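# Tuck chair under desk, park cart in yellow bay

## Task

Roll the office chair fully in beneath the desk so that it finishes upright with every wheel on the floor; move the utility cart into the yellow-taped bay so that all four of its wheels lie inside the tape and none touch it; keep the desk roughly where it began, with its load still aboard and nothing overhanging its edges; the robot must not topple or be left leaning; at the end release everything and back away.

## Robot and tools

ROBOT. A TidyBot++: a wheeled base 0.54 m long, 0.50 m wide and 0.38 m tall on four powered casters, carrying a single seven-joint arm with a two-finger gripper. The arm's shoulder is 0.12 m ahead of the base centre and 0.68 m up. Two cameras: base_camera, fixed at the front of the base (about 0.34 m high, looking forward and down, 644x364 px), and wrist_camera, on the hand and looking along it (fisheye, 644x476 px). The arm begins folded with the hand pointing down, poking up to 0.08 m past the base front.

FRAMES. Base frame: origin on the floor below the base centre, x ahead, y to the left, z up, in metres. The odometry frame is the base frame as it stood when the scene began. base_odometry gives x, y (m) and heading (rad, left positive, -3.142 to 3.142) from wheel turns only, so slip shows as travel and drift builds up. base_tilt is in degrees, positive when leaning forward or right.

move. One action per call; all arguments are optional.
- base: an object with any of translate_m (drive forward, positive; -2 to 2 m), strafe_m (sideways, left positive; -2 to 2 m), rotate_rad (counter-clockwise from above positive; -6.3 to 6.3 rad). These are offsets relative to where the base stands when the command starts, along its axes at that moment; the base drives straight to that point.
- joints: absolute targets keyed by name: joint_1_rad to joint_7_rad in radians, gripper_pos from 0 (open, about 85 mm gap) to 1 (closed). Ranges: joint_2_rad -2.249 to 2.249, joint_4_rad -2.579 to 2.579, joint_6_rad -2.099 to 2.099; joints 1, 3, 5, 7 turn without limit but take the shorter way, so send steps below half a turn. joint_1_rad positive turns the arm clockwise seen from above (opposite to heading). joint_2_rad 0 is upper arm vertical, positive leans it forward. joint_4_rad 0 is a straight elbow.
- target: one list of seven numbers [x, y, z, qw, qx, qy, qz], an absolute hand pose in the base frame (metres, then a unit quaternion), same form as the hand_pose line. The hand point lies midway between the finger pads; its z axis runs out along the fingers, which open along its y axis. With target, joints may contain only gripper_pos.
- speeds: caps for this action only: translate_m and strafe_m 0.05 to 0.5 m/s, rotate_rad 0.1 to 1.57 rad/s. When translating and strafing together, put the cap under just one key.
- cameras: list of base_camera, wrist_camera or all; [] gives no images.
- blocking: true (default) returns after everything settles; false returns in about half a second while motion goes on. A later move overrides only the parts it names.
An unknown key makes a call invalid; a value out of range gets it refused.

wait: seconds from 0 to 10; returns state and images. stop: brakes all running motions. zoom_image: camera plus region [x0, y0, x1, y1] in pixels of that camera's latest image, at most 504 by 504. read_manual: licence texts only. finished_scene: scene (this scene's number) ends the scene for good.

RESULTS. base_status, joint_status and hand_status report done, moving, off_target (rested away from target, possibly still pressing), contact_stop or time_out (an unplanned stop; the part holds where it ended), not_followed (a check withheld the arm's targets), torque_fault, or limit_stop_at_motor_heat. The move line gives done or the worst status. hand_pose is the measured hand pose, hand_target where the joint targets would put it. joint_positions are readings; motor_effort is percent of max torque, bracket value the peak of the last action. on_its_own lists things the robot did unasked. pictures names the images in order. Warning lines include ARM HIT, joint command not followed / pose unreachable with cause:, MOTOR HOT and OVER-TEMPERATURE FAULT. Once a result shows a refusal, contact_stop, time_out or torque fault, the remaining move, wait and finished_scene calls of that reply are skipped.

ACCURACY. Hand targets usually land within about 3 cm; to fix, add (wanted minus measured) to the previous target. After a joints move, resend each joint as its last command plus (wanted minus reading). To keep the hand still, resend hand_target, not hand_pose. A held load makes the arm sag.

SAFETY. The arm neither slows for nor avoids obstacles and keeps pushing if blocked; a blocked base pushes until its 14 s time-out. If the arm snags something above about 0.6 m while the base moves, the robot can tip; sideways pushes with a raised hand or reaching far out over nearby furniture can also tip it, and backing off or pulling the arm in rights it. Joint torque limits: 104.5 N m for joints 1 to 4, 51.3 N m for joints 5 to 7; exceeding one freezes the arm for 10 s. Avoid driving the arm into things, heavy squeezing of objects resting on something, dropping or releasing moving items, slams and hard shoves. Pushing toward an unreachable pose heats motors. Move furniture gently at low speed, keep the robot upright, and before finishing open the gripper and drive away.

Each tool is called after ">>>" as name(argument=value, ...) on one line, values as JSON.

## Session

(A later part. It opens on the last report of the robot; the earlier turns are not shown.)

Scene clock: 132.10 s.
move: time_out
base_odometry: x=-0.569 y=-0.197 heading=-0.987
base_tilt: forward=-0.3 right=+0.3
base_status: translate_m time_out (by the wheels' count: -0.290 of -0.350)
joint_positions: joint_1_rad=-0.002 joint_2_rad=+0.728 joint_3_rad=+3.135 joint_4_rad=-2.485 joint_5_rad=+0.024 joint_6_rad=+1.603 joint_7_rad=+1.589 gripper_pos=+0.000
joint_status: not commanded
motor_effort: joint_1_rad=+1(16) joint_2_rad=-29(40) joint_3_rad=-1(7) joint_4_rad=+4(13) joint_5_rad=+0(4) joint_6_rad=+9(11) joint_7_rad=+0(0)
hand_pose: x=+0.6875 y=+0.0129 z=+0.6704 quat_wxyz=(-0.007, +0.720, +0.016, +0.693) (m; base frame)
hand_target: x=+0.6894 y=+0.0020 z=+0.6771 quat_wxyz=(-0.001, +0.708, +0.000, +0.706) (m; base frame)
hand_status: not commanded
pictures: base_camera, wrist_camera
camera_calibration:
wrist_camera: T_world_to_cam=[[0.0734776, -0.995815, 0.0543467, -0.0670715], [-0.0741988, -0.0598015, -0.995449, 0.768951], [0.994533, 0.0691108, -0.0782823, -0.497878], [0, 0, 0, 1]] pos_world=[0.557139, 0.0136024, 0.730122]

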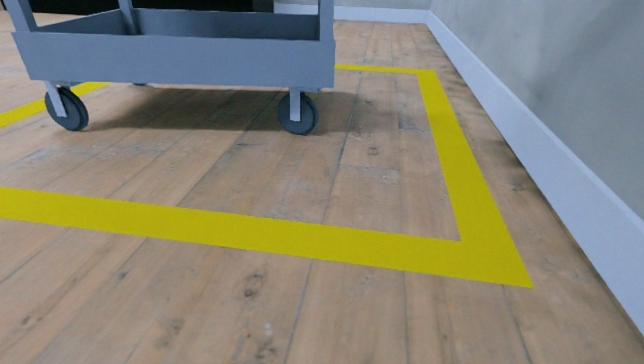

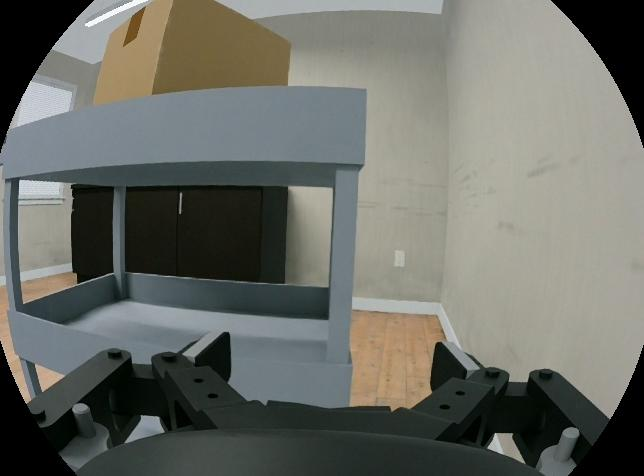

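>>> move(base={"strafe_m":0.45,"translate_m":0.03}, cameras=[])

>>> move(base={"rotate_rad":2.3}, joints={"joint_2_rad":-0.33}, cameras=[])

>>> move(joints={"joint_4_rad":-1.7,"joint_6_rad":-0.6})

Scene clock: 144.07 s.
move: done
base_odometry: x=-0.177 y=+0.026 heading=-0.987
base_tilt: forward=-0.3 right=+0.3
base_status: done
joint_positions: joint_1_rad=-0.006 joint_2_rad=+0.728 joint_3_rad=+3.135 joint_4_rad=-2.485 joint_5_rad=+0.024 joint_6_rad=+1.603 joint_7_rad=+1.589 gripper_pos=+0.000
joint_status: not commanded
motor_effort: joint_1_rad=+1(4) joint_2_rad=-29(30) joint_3_rad=-1(3) joint_4_rad=+4(5) joint_5_rad=+0(1) joint_6_rad=+9(9) joint_7_rad=+0(0)
hand_pose: x=+0.6874 y=+0.0153 z=+0.6704 quat_wxyz=(-0.008, +0.720, +0.017, +0.693) (m; base frame)
hand_target: x=+0.6894 y=+0.0020 z=+0.6771 quat_wxyz=(-0.001, +0.708, +0.000, +0.706) (m; base frame)
hand_status: not commanded
pictures: none
No camera images: "cameras" was empty.

Scene clock: 146.80 s.
move: done
base_odometry: x=-0.177 y=+0.026 heading=+1.312
base_tilt: forward=-0.3 right=+0.3
base_status: done
joint_positions: joint_1_rad=-0.001 joint_2_rad=-0.324 joint_3_rad=+3.135 joint_4_rad=-2.484 joint_5_rad=+0.024 joint_6_rad=+1.603 joint_7_rad=+1.589 gripper_pos=+0.000
joint_status: all done
motor_effort: joint_1_rad=+1(3) joint_2_rad=-5(32) joint_3_rad=+0(3) joint_4_rad=+17(17) joint_5_rad=+0(1) joint_6_rad=+5(9) joint_7_rad=+0(1)
hand_pose: x=+0.4107 y=+0.0116 z=+1.1702 quat_wxyz=(+0.002, +0.275, +0.016, +0.961) (m; base frame)
hand_target: x=+0.3950 y=+0.0020 z=+1.1810 quat_wxyz=(-0.001, +0.247, +0.000, +0.969) (m; base frame)
hand_status: not commanded
pictures: none
No camera images: "cameras" was empty.

Scene clock: 149.77 s.
move: done
base_odometry: x=-0.177 y=+0.026 heading=+1.312
base_tilt: forward=-0.3 right=+0.3
base_status: not commanded
joint_positions: joint_1_rad=-0.001 joint_2_rad=-0.325 joint_3_rad=+3.135 joint_4_rad=-1.715 joint_5_rad=+0.024 joint_6_rad=-0.519 joint_7_rad=+1.589 gripper_pos=+0.000
joint_status: all done
motor_effort: joint_1_rad=+1(2) joint_2_rad=-10(11) joint_3_rad=+0(0) joint_4_rad=+21(22) joint_5_rad=+0(1) joint_6_rad=+8(10) joint_7_rad=+0(0)
hand_pose: x=+0.5876 y=+0.0015 z=+1.0334 quat_wxyz=(+0.015, +0.816, +0.016, +0.578) (m; base frame)
hand_target: x=+0.5775 y=+0.0022 z=+1.0216 quat_wxyz=(+0.000, +0.833, +0.000, +0.553) (m; base frame)
hand_status: not commanded
pictures: base_camera, wrist_camera
camera_calibration:
wrist_camera: T_world_to_cam=[[0.0608324, -0.995659, 0.0704408, -0.100044], [-0.366722, -0.0879302, -0.926166, 1.22248], [0.928339, 0.0305087, -0.370479, -0.0284242], [0, 0, 0, 1]] pos_world=[0.480784, 0.00875026, 1.12874]

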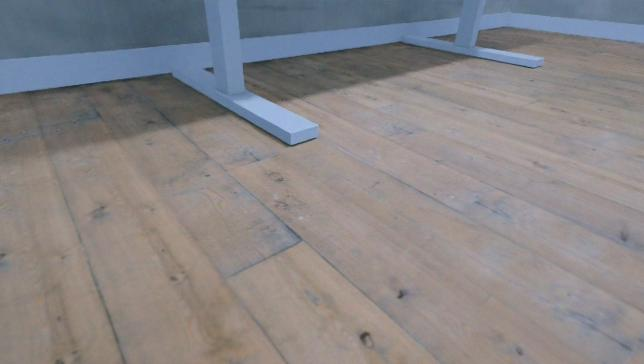

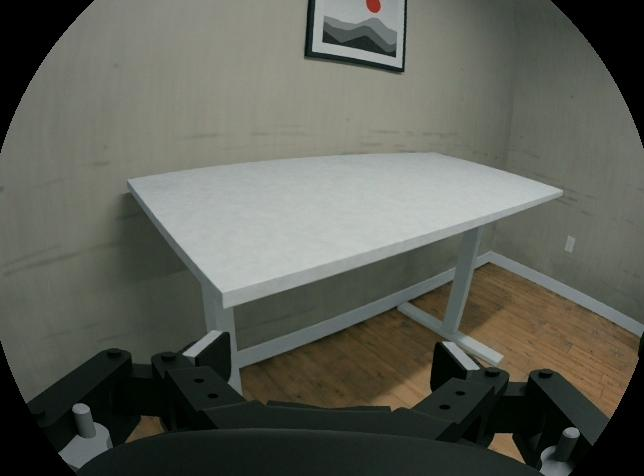

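>>> move(base={"rotate_rad":0.59}, cameras=[])

>>> move(base={"translate_m":-1.0,"strafe_m":-1.66})

Scene clock: 155.73 s.
move: done
base_odometry: x=-0.177 y=+0.026 heading=+1.901
base_tilt: forward=-0.3 right=+0.3
base_status: done
joint_positions: joint_1_rad=-0.001 joint_2_rad=-0.325 joint_3_rad=+3.136 joint_4_rad=-1.715 joint_5_rad=+0.024 joint_6_rad=-0.522 joint_7_rad=+1.589 gripper_pos=+0.000
joint_status: not commanded
motor_effort: joint_1_rad=+1(3) joint_2_rad=-10(11) joint_3_rad=+0(3) joint_4_rad=+21(22) joint_5_rad=+0(1) joint_6_rad=+8(9) joint_7_rad=+0(0)
hand_pose: x=+0.5873 y=+0.0015 z=+1.0325 quat_wxyz=(+0.015, +0.817, +0.016, +0.576) (m; base frame)
hand_target: x=+0.5775 y=+0.0022 z=+1.0216 quat_wxyz=(+0.000, +0.833, +0.000, +0.553) (m; base frame)
hand_status: not commanded
pictures: none
No camera images: "cameras" was empty.

Scene clock: 160.93 s.
move: done
base_odometry: x=+1.718 y=-0.381 heading=+1.902
base_tilt: forward=-0.3 right=+0.3
base_status: done
joint_positions: joint_1_rad=-0.001 joint_2_rad=-0.328 joint_3_rad=+3.136 joint_4_rad=-1.715 joint_5_rad=+0.024 joint_6_rad=-0.523 joint_7_rad=+1.589 gripper_pos=+0.000
joint_status: not commanded
motor_effort: joint_1_rad=+1(2) joint_2_rad=-10(14) joint_3_rad=+0(2) joint_4_rad=+21(23) joint_5_rad=+0(1) joint_6_rad=+8(9) joint_7_rad=+0(0)
hand_pose: x=+0.5860 y=+0.0014 z=+1.0339 quat_wxyz=(+0.015, +0.816, +0.016, +0.577) (m; base frame)
hand_target: x=+0.5775 y=+0.0022 z=+1.0216 quat_wxyz=(+0.000, +0.833, +0.000, +0.553) (m; base frame)
hand_status: not commanded
pictures: base_camera, wrist_camera
camera_calibration:
wrist_camera: T_world_to_cam=[[0.0607903, -0.995675, 0.0702563, -0.0998483], [-0.367307, -0.0877621, -0.92595, 1.22254], [0.928111, 0.0304832, -0.371053, -0.0260333], [0, 0, 0, 1]] pos_world=[0.479279, 0.00866985, 1.12937]

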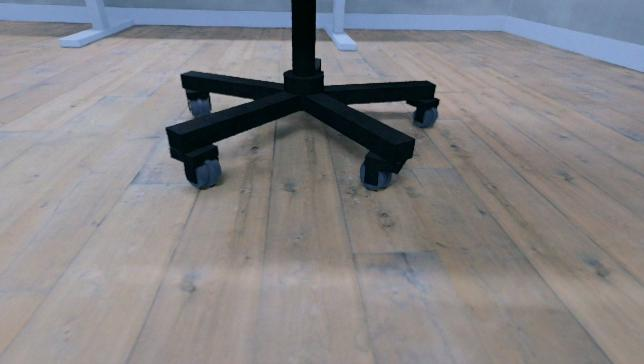

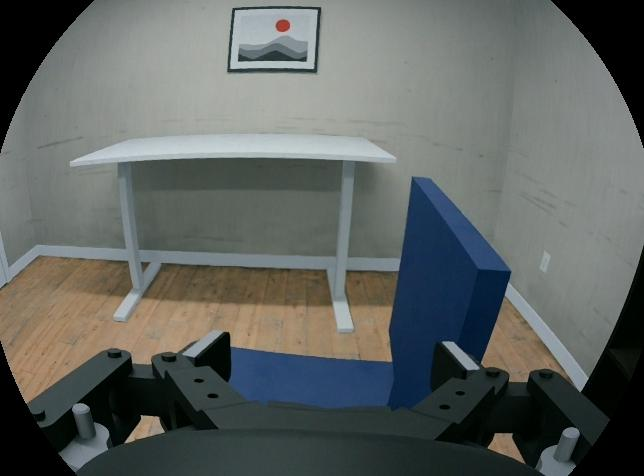

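>>> move(joints={"joint_2_rad":0.309,"joint_4_rad":-2.393,"joint_6_rad":1.16}, base={"strafe_m":-0.18,"translate_m":-0.05})

Scene clock: 170.97 s.
move: done
base_odometry: x=+1.904 y=-0.370 heading=+1.902
base_tilt: forward=-0.3 right=+0.3
base_status: done
joint_positions: joint_1_rad=-0.001 joint_2_rad=+0.290 joint_3_rad=+3.139 joint_4_rad=-2.373 joint_5_rad=+0.024 joint_6_rad=+1.087 joint_7_rad=+1.589 gripper_pos=+0.000
joint_status: all done
motor_effort: joint_1_rad=+1(2) joint_2_rad=-24(26) joint_3_rad=-1(3) joint_4_rad=+13(23) joint_5_rad=+0(1) joint_6_rad=+9(10) joint_7_rad=+0(0)
hand_pose: x=+0.6953 y=+0.0098 z=+0.8044 quat_wxyz=(+0.001, +0.709, +0.019, +0.705) (m; base frame)
hand_target: x=+0.6919 y=+0.0022 z=+0.8072 quat_wxyz=(-0.001, +0.697, +0.000, +0.717) (m; base frame)
hand_status: not commanded
pictures: base_camera, wrist_camera
camera_calibration:
wrist_camera: T_world_to_cam=[[0.0649202, -0.995294, 0.0719414, -0.0862285], [-0.0407763, -0.0746792, -0.996374, 0.880337], [0.997057, 0.0617513, -0.0454326, -0.523058], [0, 0, 0, 1]] pos_world=[0.563014, 0.0122197, 0.859584]

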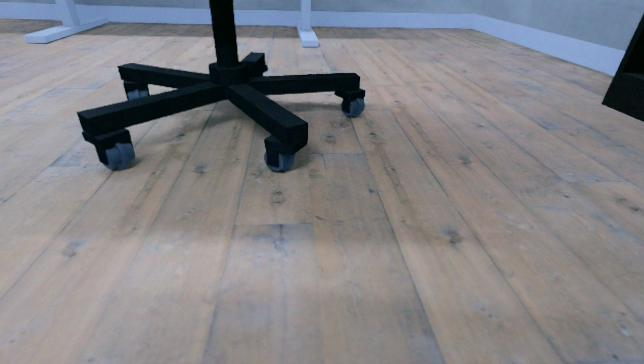

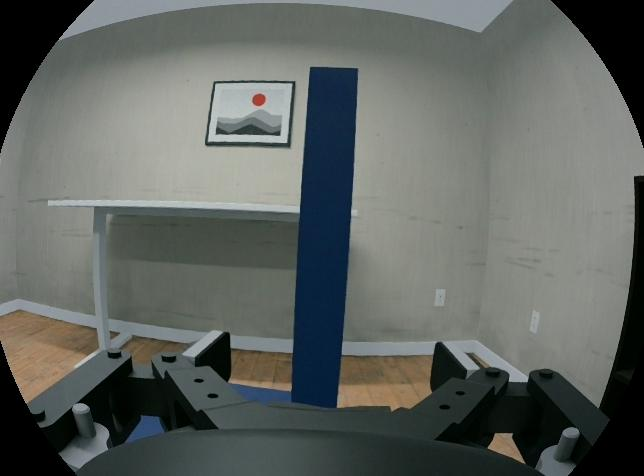

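>>> move(base={"translate_m":0.22,"strafe_m":0.008}, speeds={"translate_m":0.2})

Scene clock: 174.77 s.
move: done
base_odometry: x=+1.825 y=-0.164 heading=+1.902
base_tilt: forward=-0.3 right=+0.3
base_status: done
joint_positions: joint_1_rad=-0.001 joint_2_rad=+0.295 joint_3_rad=+3.138 joint_4_rad=-2.384 joint_5_rad=+0.024 joint_6_rad=+1.094 joint_7_rad=+1.589 gripper_pos=+0.000
joint_status: not commanded
motor_effort: joint_1_rad=+1(4) joint_2_rad=-24(27) joint_3_rad=-1(2) joint_4_rad=+12(21) joint_5_rad=+0(4) joint_6_rad=+9(10) joint_7_rad=+0(0)
hand_pose: x=+0.6928 y=+0.0106 z=+0.7989 quat_wxyz=(+0.001, +0.712, +0.019, +0.702) (m; base frame)
hand_target: x=+0.6919 y=+0.0022 z=+0.8072 quat_wxyz=(-0.001, +0.697, +0.000, +0.717) (m; base frame)
hand_status: not commanded
pictures: base_camera, wrist_camera
camera_calibration:
wrist_camera: T_world_to_cam=[[0.0670788, -0.995211, 0.0711075, -0.0857059], [-0.0494606, -0.0744971, -0.995994, 0.880568], [0.996521, 0.063293, -0.0542209, -0.513473], [0, 0, 0, 1]] pos_world=[0.560989, 0.0128036, 0.855294]

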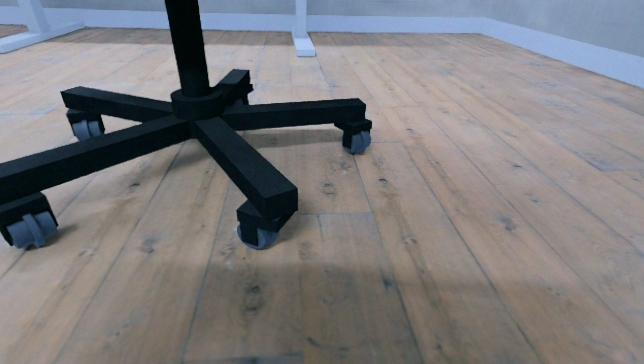

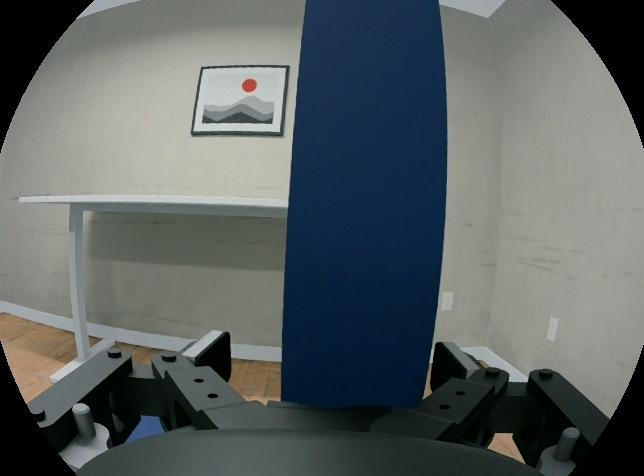

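>>> move(joints={"gripper_pos":0.8}, cameras=["wrist_camera"])

>>> move(base={"translate_m":0.303,"strafe_m":0.573,"rotate_rad":-0.5}, speeds={"translate_m":0.13,"rotate_rad":0.1})

Scene clock: 193.53 s.
move: off_target
base_odometry: x=+1.826 y=-0.164 heading=+1.902
base_tilt: forward=-0.3 right=+0.3
base_status: not commanded
joint_positions: joint_1_rad=+0.003 joint_2_rad=+0.294 joint_3_rad=+3.141 joint_4_rad=-2.388 joint_5_rad=+0.018 joint_6_rad=+1.098 joint_7_rad=+1.588 gripper_pos=+0.489
joint_status: gripper_pos off_target (ended at +0.489, target +0.800)
motor_effort: joint_1_rad=+1(6) joint_2_rad=-23(24) joint_3_rad=+0(4) joint_4_rad=+14(16) joint_5_rad=+0(6) joint_6_rad=+9(9) joint_7_rad=+0(2)
hand_pose: x=+0.6915 y=+0.0052 z=+0.7988 quat_wxyz=(+0.004, +0.712, +0.014, +0.702) (m; base frame)
hand_target: x=+0.6919 y=+0.0022 z=+0.8072 quat_wxyz=(-0.001, +0.697, +0.000, +0.717) (m; base frame)
hand_status: not commanded
pictures: wrist_camera
camera_calibration:
wrist_camera: T_world_to_cam=[[0.0549233, -0.99614, 0.0684722, -0.0805044], [-0.0495744, -0.0712116, -0.996229, 0.880221], [0.997259, 0.0513217, -0.0532942, -0.513078], [0, 0, 0, 1]] pos_world=[0.55973, 0.00882034, 0.85507]

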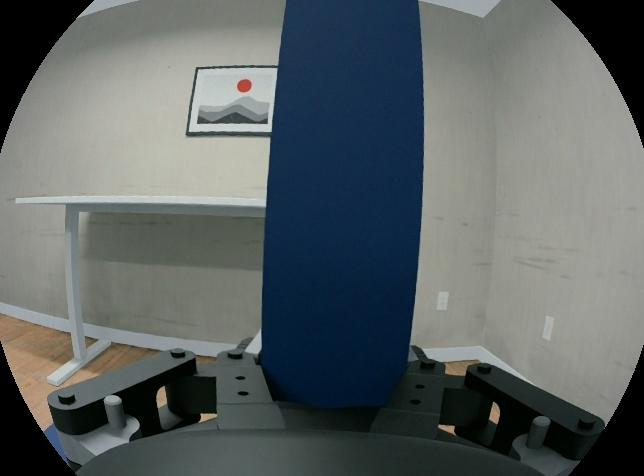

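Scene clock: 199.13 s.
move: done
base_odometry: x=+1.185 y=-0.064 heading=+1.401
base_tilt: forward=-0.3 right=+0.3
base_status: done
joint_positions: joint_1_rad=+0.018 joint_2_rad=+0.283 joint_3_rad=+3.154 joint_4_rad=-2.408 joint_5_rad=+0.007 joint_6_rad=+1.107 joint_7_rad=+1.588 gripper_pos=+0.494
joint_status: not commanded
motor_effort: joint_1_rad=-3(6) joint_2_rad=-22(23) joint_3_rad=-3(7) joint_4_rad=+13(19) joint_5_rad=+3(6) joint_6_rad=+8(9) joint_7_rad=+1(2)
hand_pose: x=+0.6848 y=-0.0131 z=+0.7986 quat_wxyz=(+0.017, +0.712, +0.000, +0.702) (m; base frame)
hand_target: x=+0.6919 y=+0.0022 z=+0.8072 quat_wxyz=(-0.001, +0.697, +0.000, +0.717) (m; base frame)
hand_status: not commanded
pictures: base_camera, wrist_camera
camera_calibration:
wrist_camera: T_world_to_cam=[[0.0178078, -0.997553, 0.0676062, -0.0721763], [-0.0525567, -0.0684573, -0.996269, 0.880516], [0.998459, 0.0141882, -0.0536472, -0.506417], [0, 0, 0, 1]] pos_world=[0.553199, -0.00453684, 0.854942]

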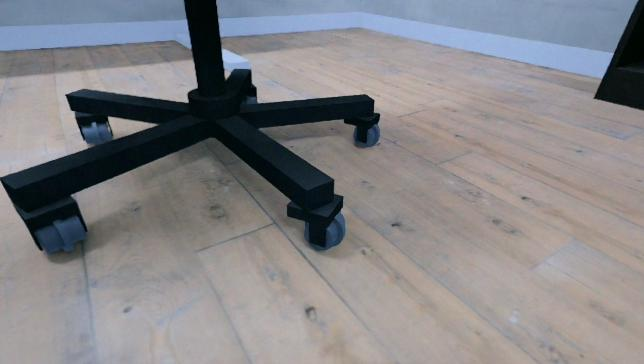

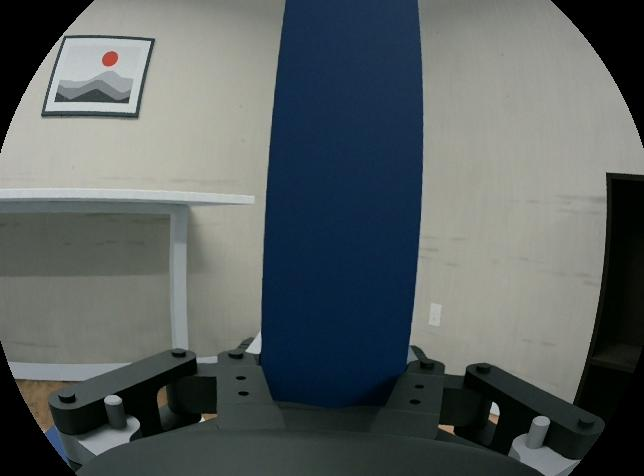

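>>> move(base={"translate_m":0.153,"strafe_m":0.671,"rotate_rad":-0.45}, speeds={"translate_m":0.13,"rotate_rad":0.1}, cameras=["base_camera"])

>>> move(base={"translate_m":-0.041,"strafe_m":0.747,"rotate_rad":-0.46}, speeds={"translate_m":0.13,"rotate_rad":0.1})

Scene clock: 207.43 s.
move: done
base_odometry: x=+0.550 y=+0.201 heading=+0.950
base_tilt: forward=-0.3 right=+0.3
base_status: done
joint_positions: joint_1_rad=+0.047 joint_2_rad=+0.294 joint_3_rad=+3.188 joint_4_rad=-2.395 joint_5_rad=-0.038 joint_6_rad=+1.108 joint_7_rad=+1.586 gripper_pos=+0.527
joint_status: not commanded
on_its_own: gripper_pos moved +0.033 toward your old target +0.800
motor_effort: joint_1_rad=-9(11) joint_2_rad=-25(26) joint_3_rad=-9(12) joint_4_rad=+12(19) joint_5_rad=+9(13) joint_6_rad=+10(11) joint_7_rad=-1(3)
hand_pose: x=+0.6870 y=-0.0593 z=+0.7991 quat_wxyz=(+0.048, +0.709, -0.040, +0.702) (m; base frame)
hand_target: x=+0.6919 y=+0.0022 z=+0.8072 quat_wxyz=(-0.001, +0.697, +0.000, +0.717) (m; base frame)
hand_status: not commanded
pictures: base_camera

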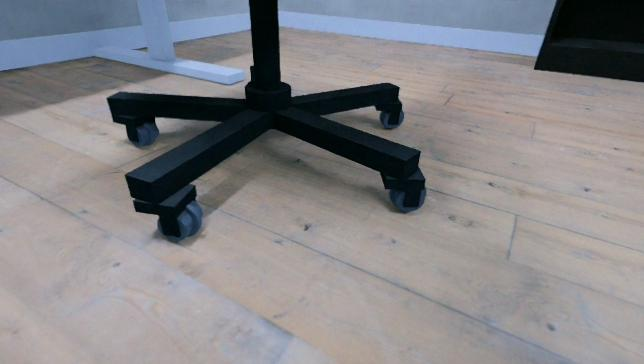

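Scene clock: 214.03 s.
move: done
base_odometry: x=-0.082 y=+0.602 heading=+0.489
base_tilt: forward=-0.3 right=+0.3
base_status: done
joint_positions: joint_1_rad=+0.048 joint_2_rad=+0.295 joint_3_rad=+3.193 joint_4_rad=-2.394 joint_5_rad=-0.048 joint_6_rad=+1.108 joint_7_rad=+1.586 gripper_pos=+0.527
joint_status: not commanded
motor_effort: joint_1_rad=-7(15) joint_2_rad=-22(27) joint_3_rad=-7(14) joint_4_rad=+14(17) joint_5_rad=+6(16) joint_6_rad=+9(13) joint_7_rad=-3(4)
hand_pose: x=+0.6866 y=-0.0661 z=+0.7989 quat_wxyz=(+0.053, +0.709, -0.047, +0.702) (m; base frame)
hand_target: x=+0.6919 y=+0.0022 z=+0.8072 quat_wxyz=(-0.001, +0.697, +0.000, +0.717) (m; base frame)
hand_status: not commanded
pictures: base_camera, wrist_camera
camera_calibration:
wrist_camera: T_world_to_cam=[[-0.100287, -0.993562, 0.0526946, -0.0319159], [-0.0536582, -0.0474836, -0.99743, 0.880369], [0.993511, -0.102857, -0.0485507, -0.51591], [0, 0, 0, 1]] pos_world=[0.5566, -0.0429723, 0.85474]

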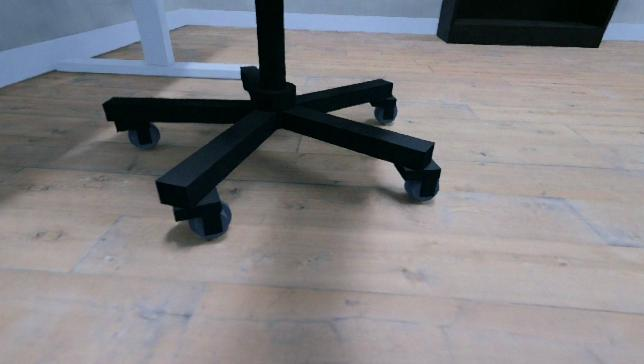

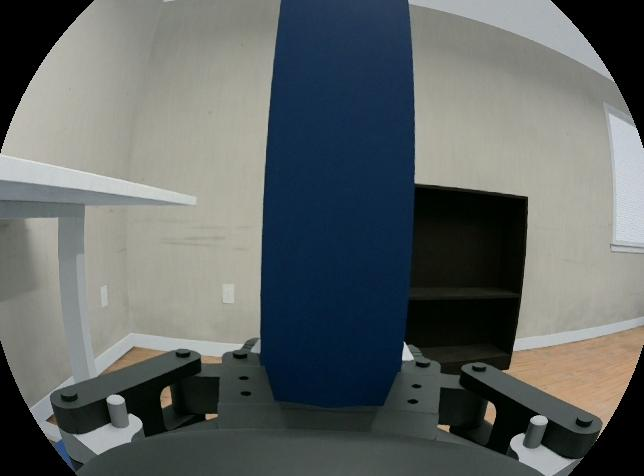

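>>> move(base={"translate_m":-0.07,"rotate_rad":0.11}, speeds={"translate_m":0.1,"rotate_rad":0.1})

Scene clock: 220.63 s.
move: done
base_odometry: x=-0.143 y=+0.569 heading=+0.598
base_tilt: forward=-0.3 right=+0.3
base_status: done
joint_positions: joint_1_rad=+0.049 joint_2_rad=+0.297 joint_3_rad=+3.194 joint_4_rad=-2.395 joint_5_rad=-0.060 joint_6_rad=+1.115 joint_7_rad=+1.586 gripper_pos=+0.533
joint_status: not commanded
motor_effort: joint_1_rad=-7(13) joint_2_rad=-23(31) joint_3_rad=-7(13) joint_4_rad=+13(16) joint_5_rad=+7(15) joint_6_rad=+8(12) joint_7_rad=-2(3)
hand_pose: x=+0.6861 y=-0.0704 z=+0.7989 quat_wxyz=(+0.056, +0.707, -0.053, +0.703) (m; base frame)
hand_target: x=+0.6919 y=+0.0022 z=+0.8072 quat_wxyz=(-0.001, +0.697, +0.000, +0.717) (m; base frame)
hand_status: not commanded
pictures: base_camera, wrist_camera
camera_calibration:
wrist_camera: T_world_to_cam=[[-0.112855, -0.992438, 0.0482839, -0.0240058], [-0.0508912, -0.0427571, -0.997789, 0.878853], [0.992307, -0.115063, -0.045681, -0.518155], [0, 0, 0, 1]] pos_world=[0.556186, -0.0458673, 0.854398]

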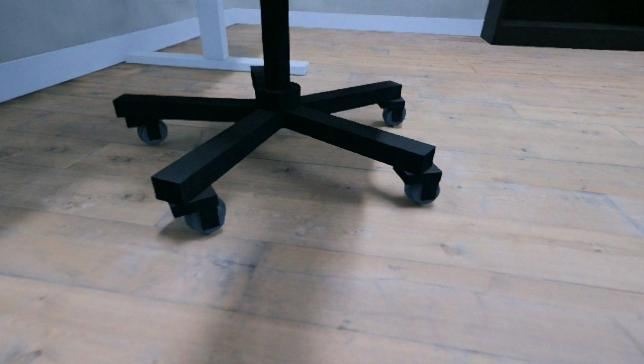

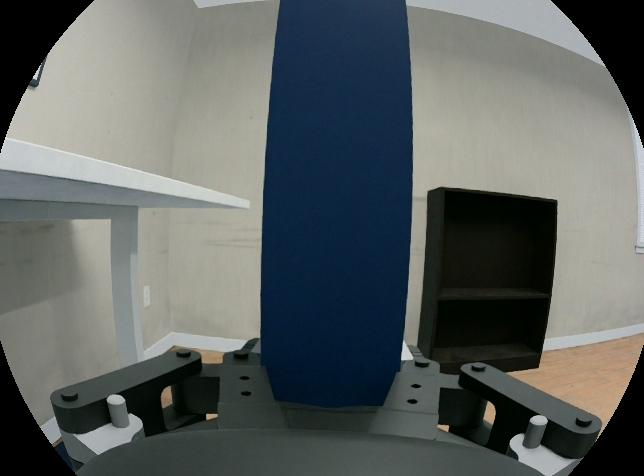

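>>> move(joints={"joint_1_rad":0.048,"joint_3_rad":3.194,"joint_5_rad":-0.06}, cameras=[])

>>> move(joints={"gripper_pos":0}, cameras=[])

>>> move(base={"translate_m":-0.12,"strafe_m":0.014}, speeds={"translate_m":0.2})

Scene clock: 224.83 s.
move: done
base_odometry: x=-0.143 y=+0.569 heading=+0.598
base_tilt: forward=-0.3 right=+0.3
base_status: not commanded
joint_positions: joint_1_rad=+0.050 joint_2_rad=+0.297 joint_3_rad=+3.195 joint_4_rad=-2.395 joint_5_rad=-0.060 joint_6_rad=+1.115 joint_7_rad=+1.586 gripper_pos=+0.533
joint_status: all done
motor_effort: joint_1_rad=-1(8) joint_2_rad=-24(24) joint_3_rad=-2(8) joint_4_rad=+12(13) joint_5_rad=+2(7) joint_6_rad=+8(8) joint_7_rad=-1(2)
hand_pose: x=+0.6860 y=-0.0713 z=+0.7989 quat_wxyz=(+0.056, +0.707, -0.053, +0.703) (m; base frame)
hand_target: x=+0.6879 y=-0.0697 z=+0.8072 quat_wxyz=(+0.051, +0.694, -0.057, +0.716) (m; base frame)
hand_status: not commanded
pictures: none
No camera images: "cameras" was empty.

Scene clock: 225.83 s.
move: done
base_odometry: x=-0.143 y=+0.569 heading=+0.598
base_tilt: forward=-0.3 right=+0.3
base_status: not commanded
joint_positions: joint_1_rad=+0.050 joint_2_rad=+0.297 joint_3_rad=+3.195 joint_4_rad=-2.395 joint_5_rad=-0.060 joint_6_rad=+1.115 joint_7_rad=+1.586 gripper_pos=+0.000
joint_status: all done
motor_effort: joint_1_rad=+1(2) joint_2_rad=-24(24) joint_3_rad=+0(3) joint_4_rad=+13(13) joint_5_rad=+0(2) joint_6_rad=+9(9) joint_7_rad=+0(1)
hand_pose: x=+0.6860 y=-0.0712 z=+0.7989 quat_wxyz=(+0.056, +0.707, -0.053, +0.703) (m; base frame)
hand_target: x=+0.6879 y=-0.0697 z=+0.8072 quat_wxyz=(+0.051, +0.694, -0.057, +0.716) (m; base frame)
hand_status: not commanded
pictures: none
No camera images: "cameras" was empty.

Scene clock: 227.17 s.
move: done
base_odometry: x=-0.251 y=+0.513 heading=+0.599
base_tilt: forward=-0.3 right=+0.3
base_status: done
joint_positions: joint_1_rad=+0.050 joint_2_rad=+0.298 joint_3_rad=+3.195 joint_4_rad=-2.395 joint_5_rad=-0.060 joint_6_rad=+1.115 joint_7_rad=+1.586 gripper_pos=+0.000
joint_status: not commanded
motor_effort: joint_1_rad=+1(2) joint_2_rad=-24(27) joint_3_rad=+0(1) joint_4_rad=+12(14) joint_5_rad=+0(1) joint_6_rad=+9(9) joint_7_rad=+0(0)
hand_pose: x=+0.6861 y=-0.0713 z=+0.7986 quat_wxyz=(+0.056, +0.707, -0.053, +0.702) (m; base frame)
hand_target: x=+0.6879 y=-0.0697 z=+0.8072 quat_wxyz=(+0.051, +0.694, -0.057, +0.716) (m; base frame)
hand_status: not commanded
pictures: base_camera, wrist_camera
camera_calibration:
wrist_camera: T_world_to_cam=[[-0.114326, -0.992253, 0.0486223, -0.0240605], [-0.0515567, -0.0429512, -0.997746, 0.8789], [0.992105, -0.116576, -0.0462468, -0.517757], [0, 0, 0, 1]] pos_world=[0.556232, -0.0464822, 0.854144]

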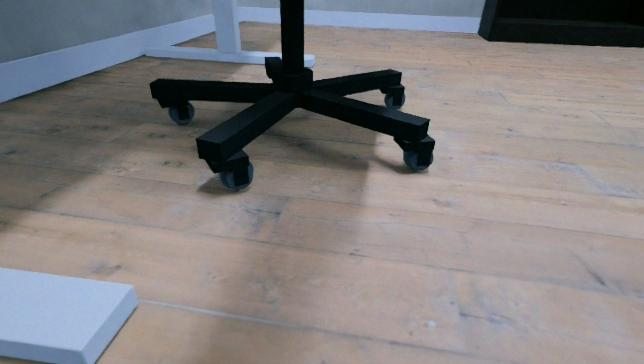

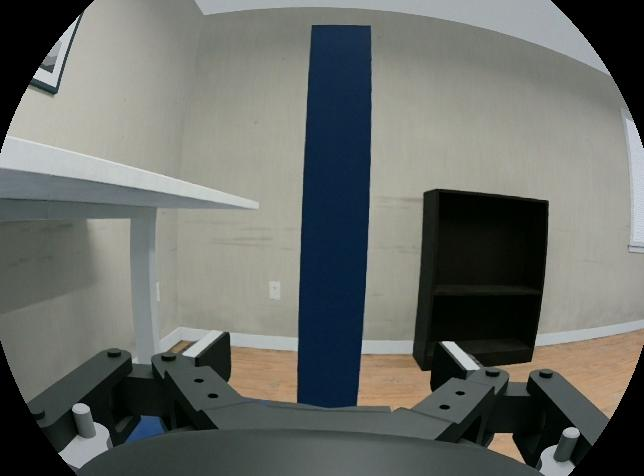

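>>> move(base={"strafe_m":-0.8}, joints={"gripper_pos":1}, cameras=[])

>>> move(base={"translate_m":0.974,"strafe_m":-0.17}, joints={"joint_1_rad":0,"joint_2_rad":0.72,"joint_3_rad":3.14,"joint_4_rad":-2.48,"joint_5_rad":0,"joint_6_rad":1.65}, cameras=[])

>>> move(base={"rotate_rad":1.455})

Scene clock: 236.80 s.
move: done
base_odometry: x=+0.200 y=-0.148 heading=+0.598
base_tilt: forward=-0.3 right=+0.3
base_status: done
joint_positions: joint_1_rad=+0.050 joint_2_rad=+0.298 joint_3_rad=+3.195 joint_4_rad=-2.395 joint_5_rad=-0.060 joint_6_rad=+1.115 joint_7_rad=+1.586 gripper_pos=+0.999
joint_status: all done
motor_effort: joint_1_rad=+1(5) joint_2_rad=-24(24) joint_3_rad=+0(3) joint_4_rad=+13(13) joint_5_rad=+0(1) joint_6_rad=+9(9) joint_7_rad=+0(0)
hand_pose: x=+0.6861 y=-0.0709 z=+0.7986 quat_wxyz=(+0.056, +0.707, -0.053, +0.702) (m; base frame)
hand_target: x=+0.6879 y=-0.0697 z=+0.8072 quat_wxyz=(+0.051, +0.694, -0.057, +0.716) (m; base frame)
hand_status: not commanded
pictures: none
No camera images: "cameras" was empty.

Scene clock: 239.97 s.
move: done
base_odometry: x=+1.101 y=+0.260 heading=+0.598
base_tilt: forward=-0.3 right=+0.3
base_status: done
joint_positions: joint_1_rad=+0.014 joint_2_rad=+0.700 joint_3_rad=+3.158 joint_4_rad=-2.462 joint_5_rad=-0.040 joint_6_rad=+1.582 joint_7_rad=+1.586 gripper_pos=+0.999
joint_status: all done
motor_effort: joint_1_rad=+1(2) joint_2_rad=-29(32) joint_3_rad=-1(2) joint_4_rad=+5(14) joint_5_rad=+0(2) joint_6_rad=+9(10) joint_7_rad=+0(0)
hand_pose: x=+0.6944 y=-0.0265 z=+0.6867 quat_wxyz=(+0.033, +0.710, -0.014, +0.703) (m; base frame)
hand_target: x=+0.6893 y=+0.0020 z=+0.6908 quat_wxyz=(-0.001, +0.700, +0.000, +0.714) (m; base frame)
hand_status: not commanded
pictures: none
No camera images: "cameras" was empty.

Scene clock: 242.23 s.
move: done
base_odometry: x=+1.101 y=+0.260 heading=+2.053
base_tilt: forward=-0.3 right=+0.3
base_status: done
joint_positions: joint_1_rad=-0.005 joint_2_rad=+0.700 joint_3_rad=+3.146 joint_4_rad=-2.462 joint_5_rad=-0.029 joint_6_rad=+1.582 joint_7_rad=+1.586 gripper_pos=+0.999
joint_status: not commanded
motor_effort: joint_1_rad=+1(5) joint_2_rad=-30(31) joint_3_rad=-1(3) joint_4_rad=+5(6) joint_5_rad=+0(2) joint_6_rad=+9(9) joint_7_rad=+0(0)
hand_pose: x=+0.6949 y=-0.0067 z=+0.6867 quat_wxyz=(+0.016, +0.710, -0.003, +0.704) (m; base frame)
hand_target: x=+0.6893 y=+0.0020 z=+0.6908 quat_wxyz=(-0.001, +0.700, +0.000, +0.714) (m; base frame)
hand_status: not commanded
pictures: base_camera, wrist_camera
camera_calibration:
wrist_camera: T_world_to_cam=[[0.0135337, -0.997974, 0.0621644, -0.0517204], [-0.0476498, -0.0627431, -0.996892, 0.767083], [0.998772, 0.0105295, -0.0484024, -0.526518], [0, 0, 0, 1]] pos_world=[0.563123, 0.00205752, 0.742429]

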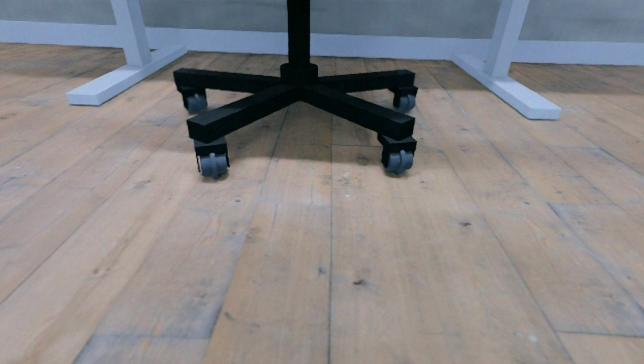

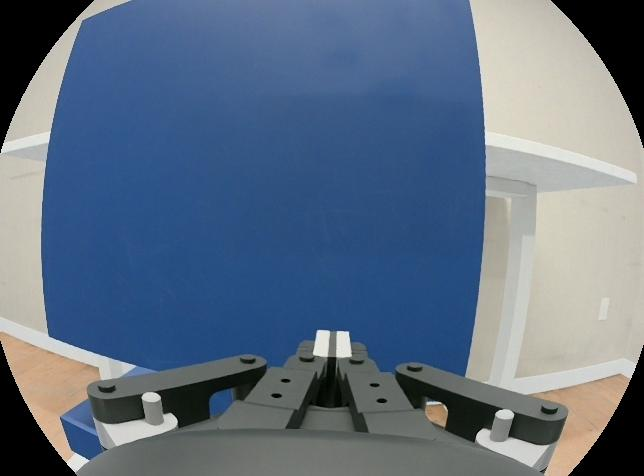

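>>> move(base={"strafe_m":0.055}, cameras=[])

>>> move(base={"translate_m":0.33}, speeds={"translate_m":0.1})

Scene clock: 245.23 s.
move: done
base_odometry: x=+1.052 y=+0.235 heading=+2.054
base_tilt: forward=-0.3 right=+0.3
base_status: done
joint_positions: joint_1_rad=-0.006 joint_2_rad=+0.700 joint_3_rad=+3.143 joint_4_rad=-2.462 joint_5_rad=-0.026 joint_6_rad=+1.582 joint_7_rad=+1.586 gripper_pos=+0.999
joint_status: not commanded
motor_effort: joint_1_rad=+1(4) joint_2_rad=-29(30) joint_3_rad=-1(3) joint_4_rad=+6(6) joint_5_rad=+0(1) joint_6_rad=+9(9) joint_7_rad=+0(0)
hand_pose: x=+0.6950 y=-0.0042 z=+0.6868 quat_wxyz=(+0.014, +0.710, -0.002, +0.704) (m; base frame)
hand_target: x=+0.6893 y=+0.0020 z=+0.6908 quat_wxyz=(-0.001, +0.700, +0.000, +0.714) (m; base frame)
hand_status: not commanded
pictures: none
No camera images: "cameras" was empty.

Scene clock: 249.10 s.
move: done
base_odometry: x=+0.899 y=+0.527 heading=+2.054
base_tilt: forward=-0.3 right=+0.3
base_status: done
joint_positions: joint_1_rad=-0.005 joint_2_rad=+0.701 joint_3_rad=+3.143 joint_4_rad=-2.496 joint_5_rad=-0.025 joint_6_rad=+1.604 joint_7_rad=+1.586 gripper_pos=+0.999
joint_status: not commanded
motor_effort: joint_1_rad=+1(3) joint_2_rad=-29(30) joint_3_rad=-1(2) joint_4_rad=+6(15) joint_5_rad=+0(2) joint_6_rad=+9(10) joint_7_rad=+0(1)
hand_pose: x=+0.6841 y=-0.0040 z=+0.6824 quat_wxyz=(+0.013, +0.715, -0.001, +0.699) (m; base frame)
hand_target: x=+0.6893 y=+0.0020 z=+0.6908 quat_wxyz=(-0.001, +0.700, +0.000, +0.714) (m; base frame)
hand_status: not commanded
pictures: base_camera, wrist_camera
camera_calibration:
wrist_camera: T_world_to_cam=[[0.0209358, -0.997937, 0.0606868, -0.0526734], [-0.0612101, -0.0618656, -0.996206, 0.771225], [0.997905, 0.0171417, -0.0623791, -0.505773], [0, 0, 0, 1]] pos_world=[0.553024, 0.00381737, 0.739946]

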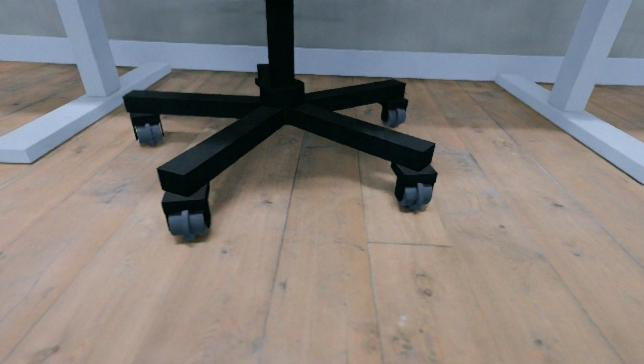

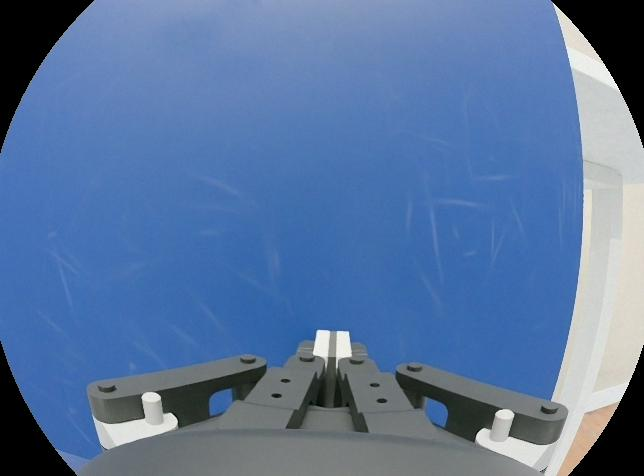

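>>> move(base={"translate_m":0.09}, speeds={"translate_m":0.07})

Scene clock: 253.07 s.
move: done
base_odometry: x=+0.858 y=+0.606 heading=+2.054
base_tilt: forward=-0.3 right=+0.3
base_status: done
joint_positions: joint_1_rad=-0.013 joint_2_rad=+0.652 joint_3_rad=+3.128 joint_4_rad=-2.647 joint_5_rad=-0.003 joint_6_rad=+1.646 joint_7_rad=+1.586 gripper_pos=+0.999
joint_status: not commanded
motor_effort: joint_1_rad=+4(9) joint_2_rad=-14(30) joint_3_rad=+2(6) joint_4_rad=+34(37) joint_5_rad=-2(8) joint_6_rad=+2(10) joint_7_rad=+0(0)
hand_pose: x=+0.6349 y=+0.0130 z=+0.6801 quat_wxyz=(-0.005, +0.736, +0.011, +0.677) (m; base frame)
hand_target: x=+0.6893 y=+0.0020 z=+0.6908 quat_wxyz=(-0.001, +0.700, +0.000, +0.714) (m; base frame)
hand_status: not commanded
pictures: base_camera, wrist_camera
camera_calibration:
wrist_camera: T_world_to_cam=[[0.0664006, -0.996637, 0.0480099, -0.0548323], [-0.118828, -0.0556722, -0.991353, 0.800168], [0.990692, 0.0601215, -0.122125, -0.412464], [0, 0, 0, 1]] pos_world=[0.507348, 0.0146972, 0.745509]

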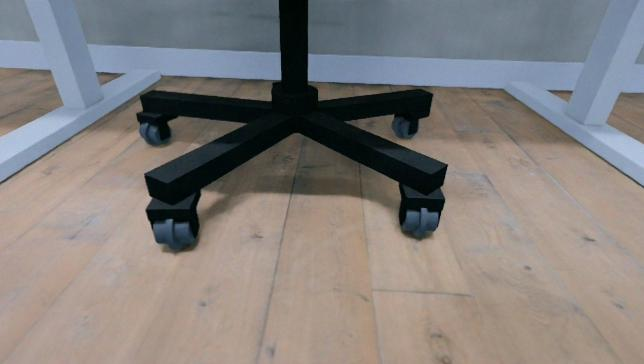

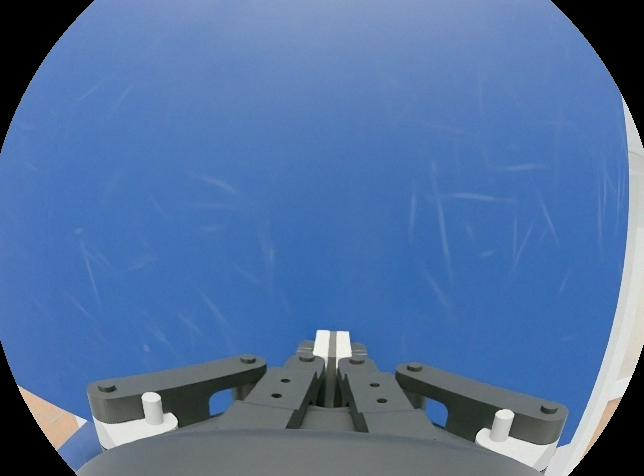

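>>> move(base={"translate_m":-0.5}, speeds={"translate_m":0.2})

Scene clock: 257.40 s.
move: done
base_odometry: x=+1.090 y=+0.163 heading=+2.054
base_tilt: forward=-0.3 right=+0.3
base_status: done
joint_positions: joint_1_rad=-0.010 joint_2_rad=+0.711 joint_3_rad=+3.129 joint_4_rad=-2.473 joint_5_rad=-0.003 joint_6_rad=+1.646 joint_7_rad=+1.586 gripper_pos=+0.999
joint_status: not commanded
motor_effort: joint_1_rad=+1(5) joint_2_rad=-29(33) joint_3_rad=-1(3) joint_4_rad=+5(33) joint_5_rad=+0(2) joint_6_rad=+9(12) joint_7_rad=+0(0)
hand_pose: x=+0.6911 y=+0.0114 z=+0.6969 quat_wxyz=(-0.003, +0.695, +0.008, +0.719) (m; base frame)
hand_target: x=+0.6893 y=+0.0020 z=+0.6908 quat_wxyz=(-0.001, +0.700, +0.000, +0.714) (m; base frame)
hand_status: not commanded
pictures: base_camera, wrist_camera
camera_calibration:
wrist_camera: T_world_to_cam=[[0.0548226, -0.997119, 0.0524197, -0.0559841], [-0.00391648, -0.052713, -0.998602, 0.749041], [0.998488, 0.0545406, -0.00679506, -0.551668], [0, 0, 0, 1]] pos_world=[0.556837, 0.0137497, 0.74718]

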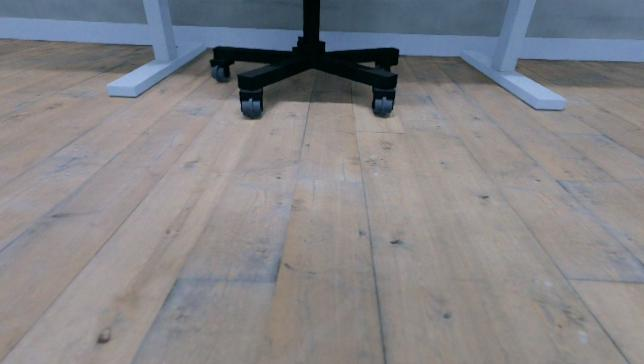

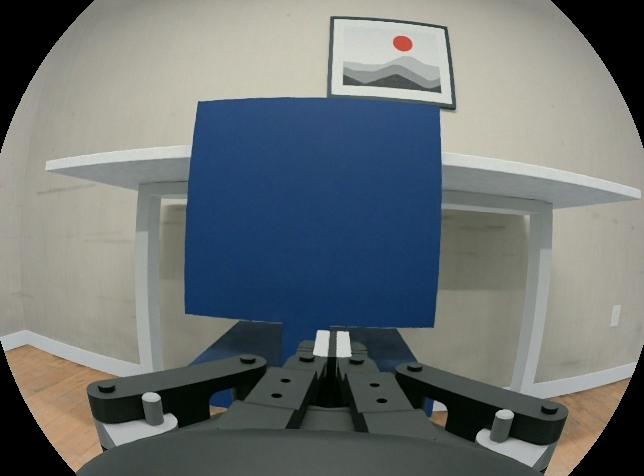

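>>> finished_scene(scene=2)

The scene is finished: the task was done.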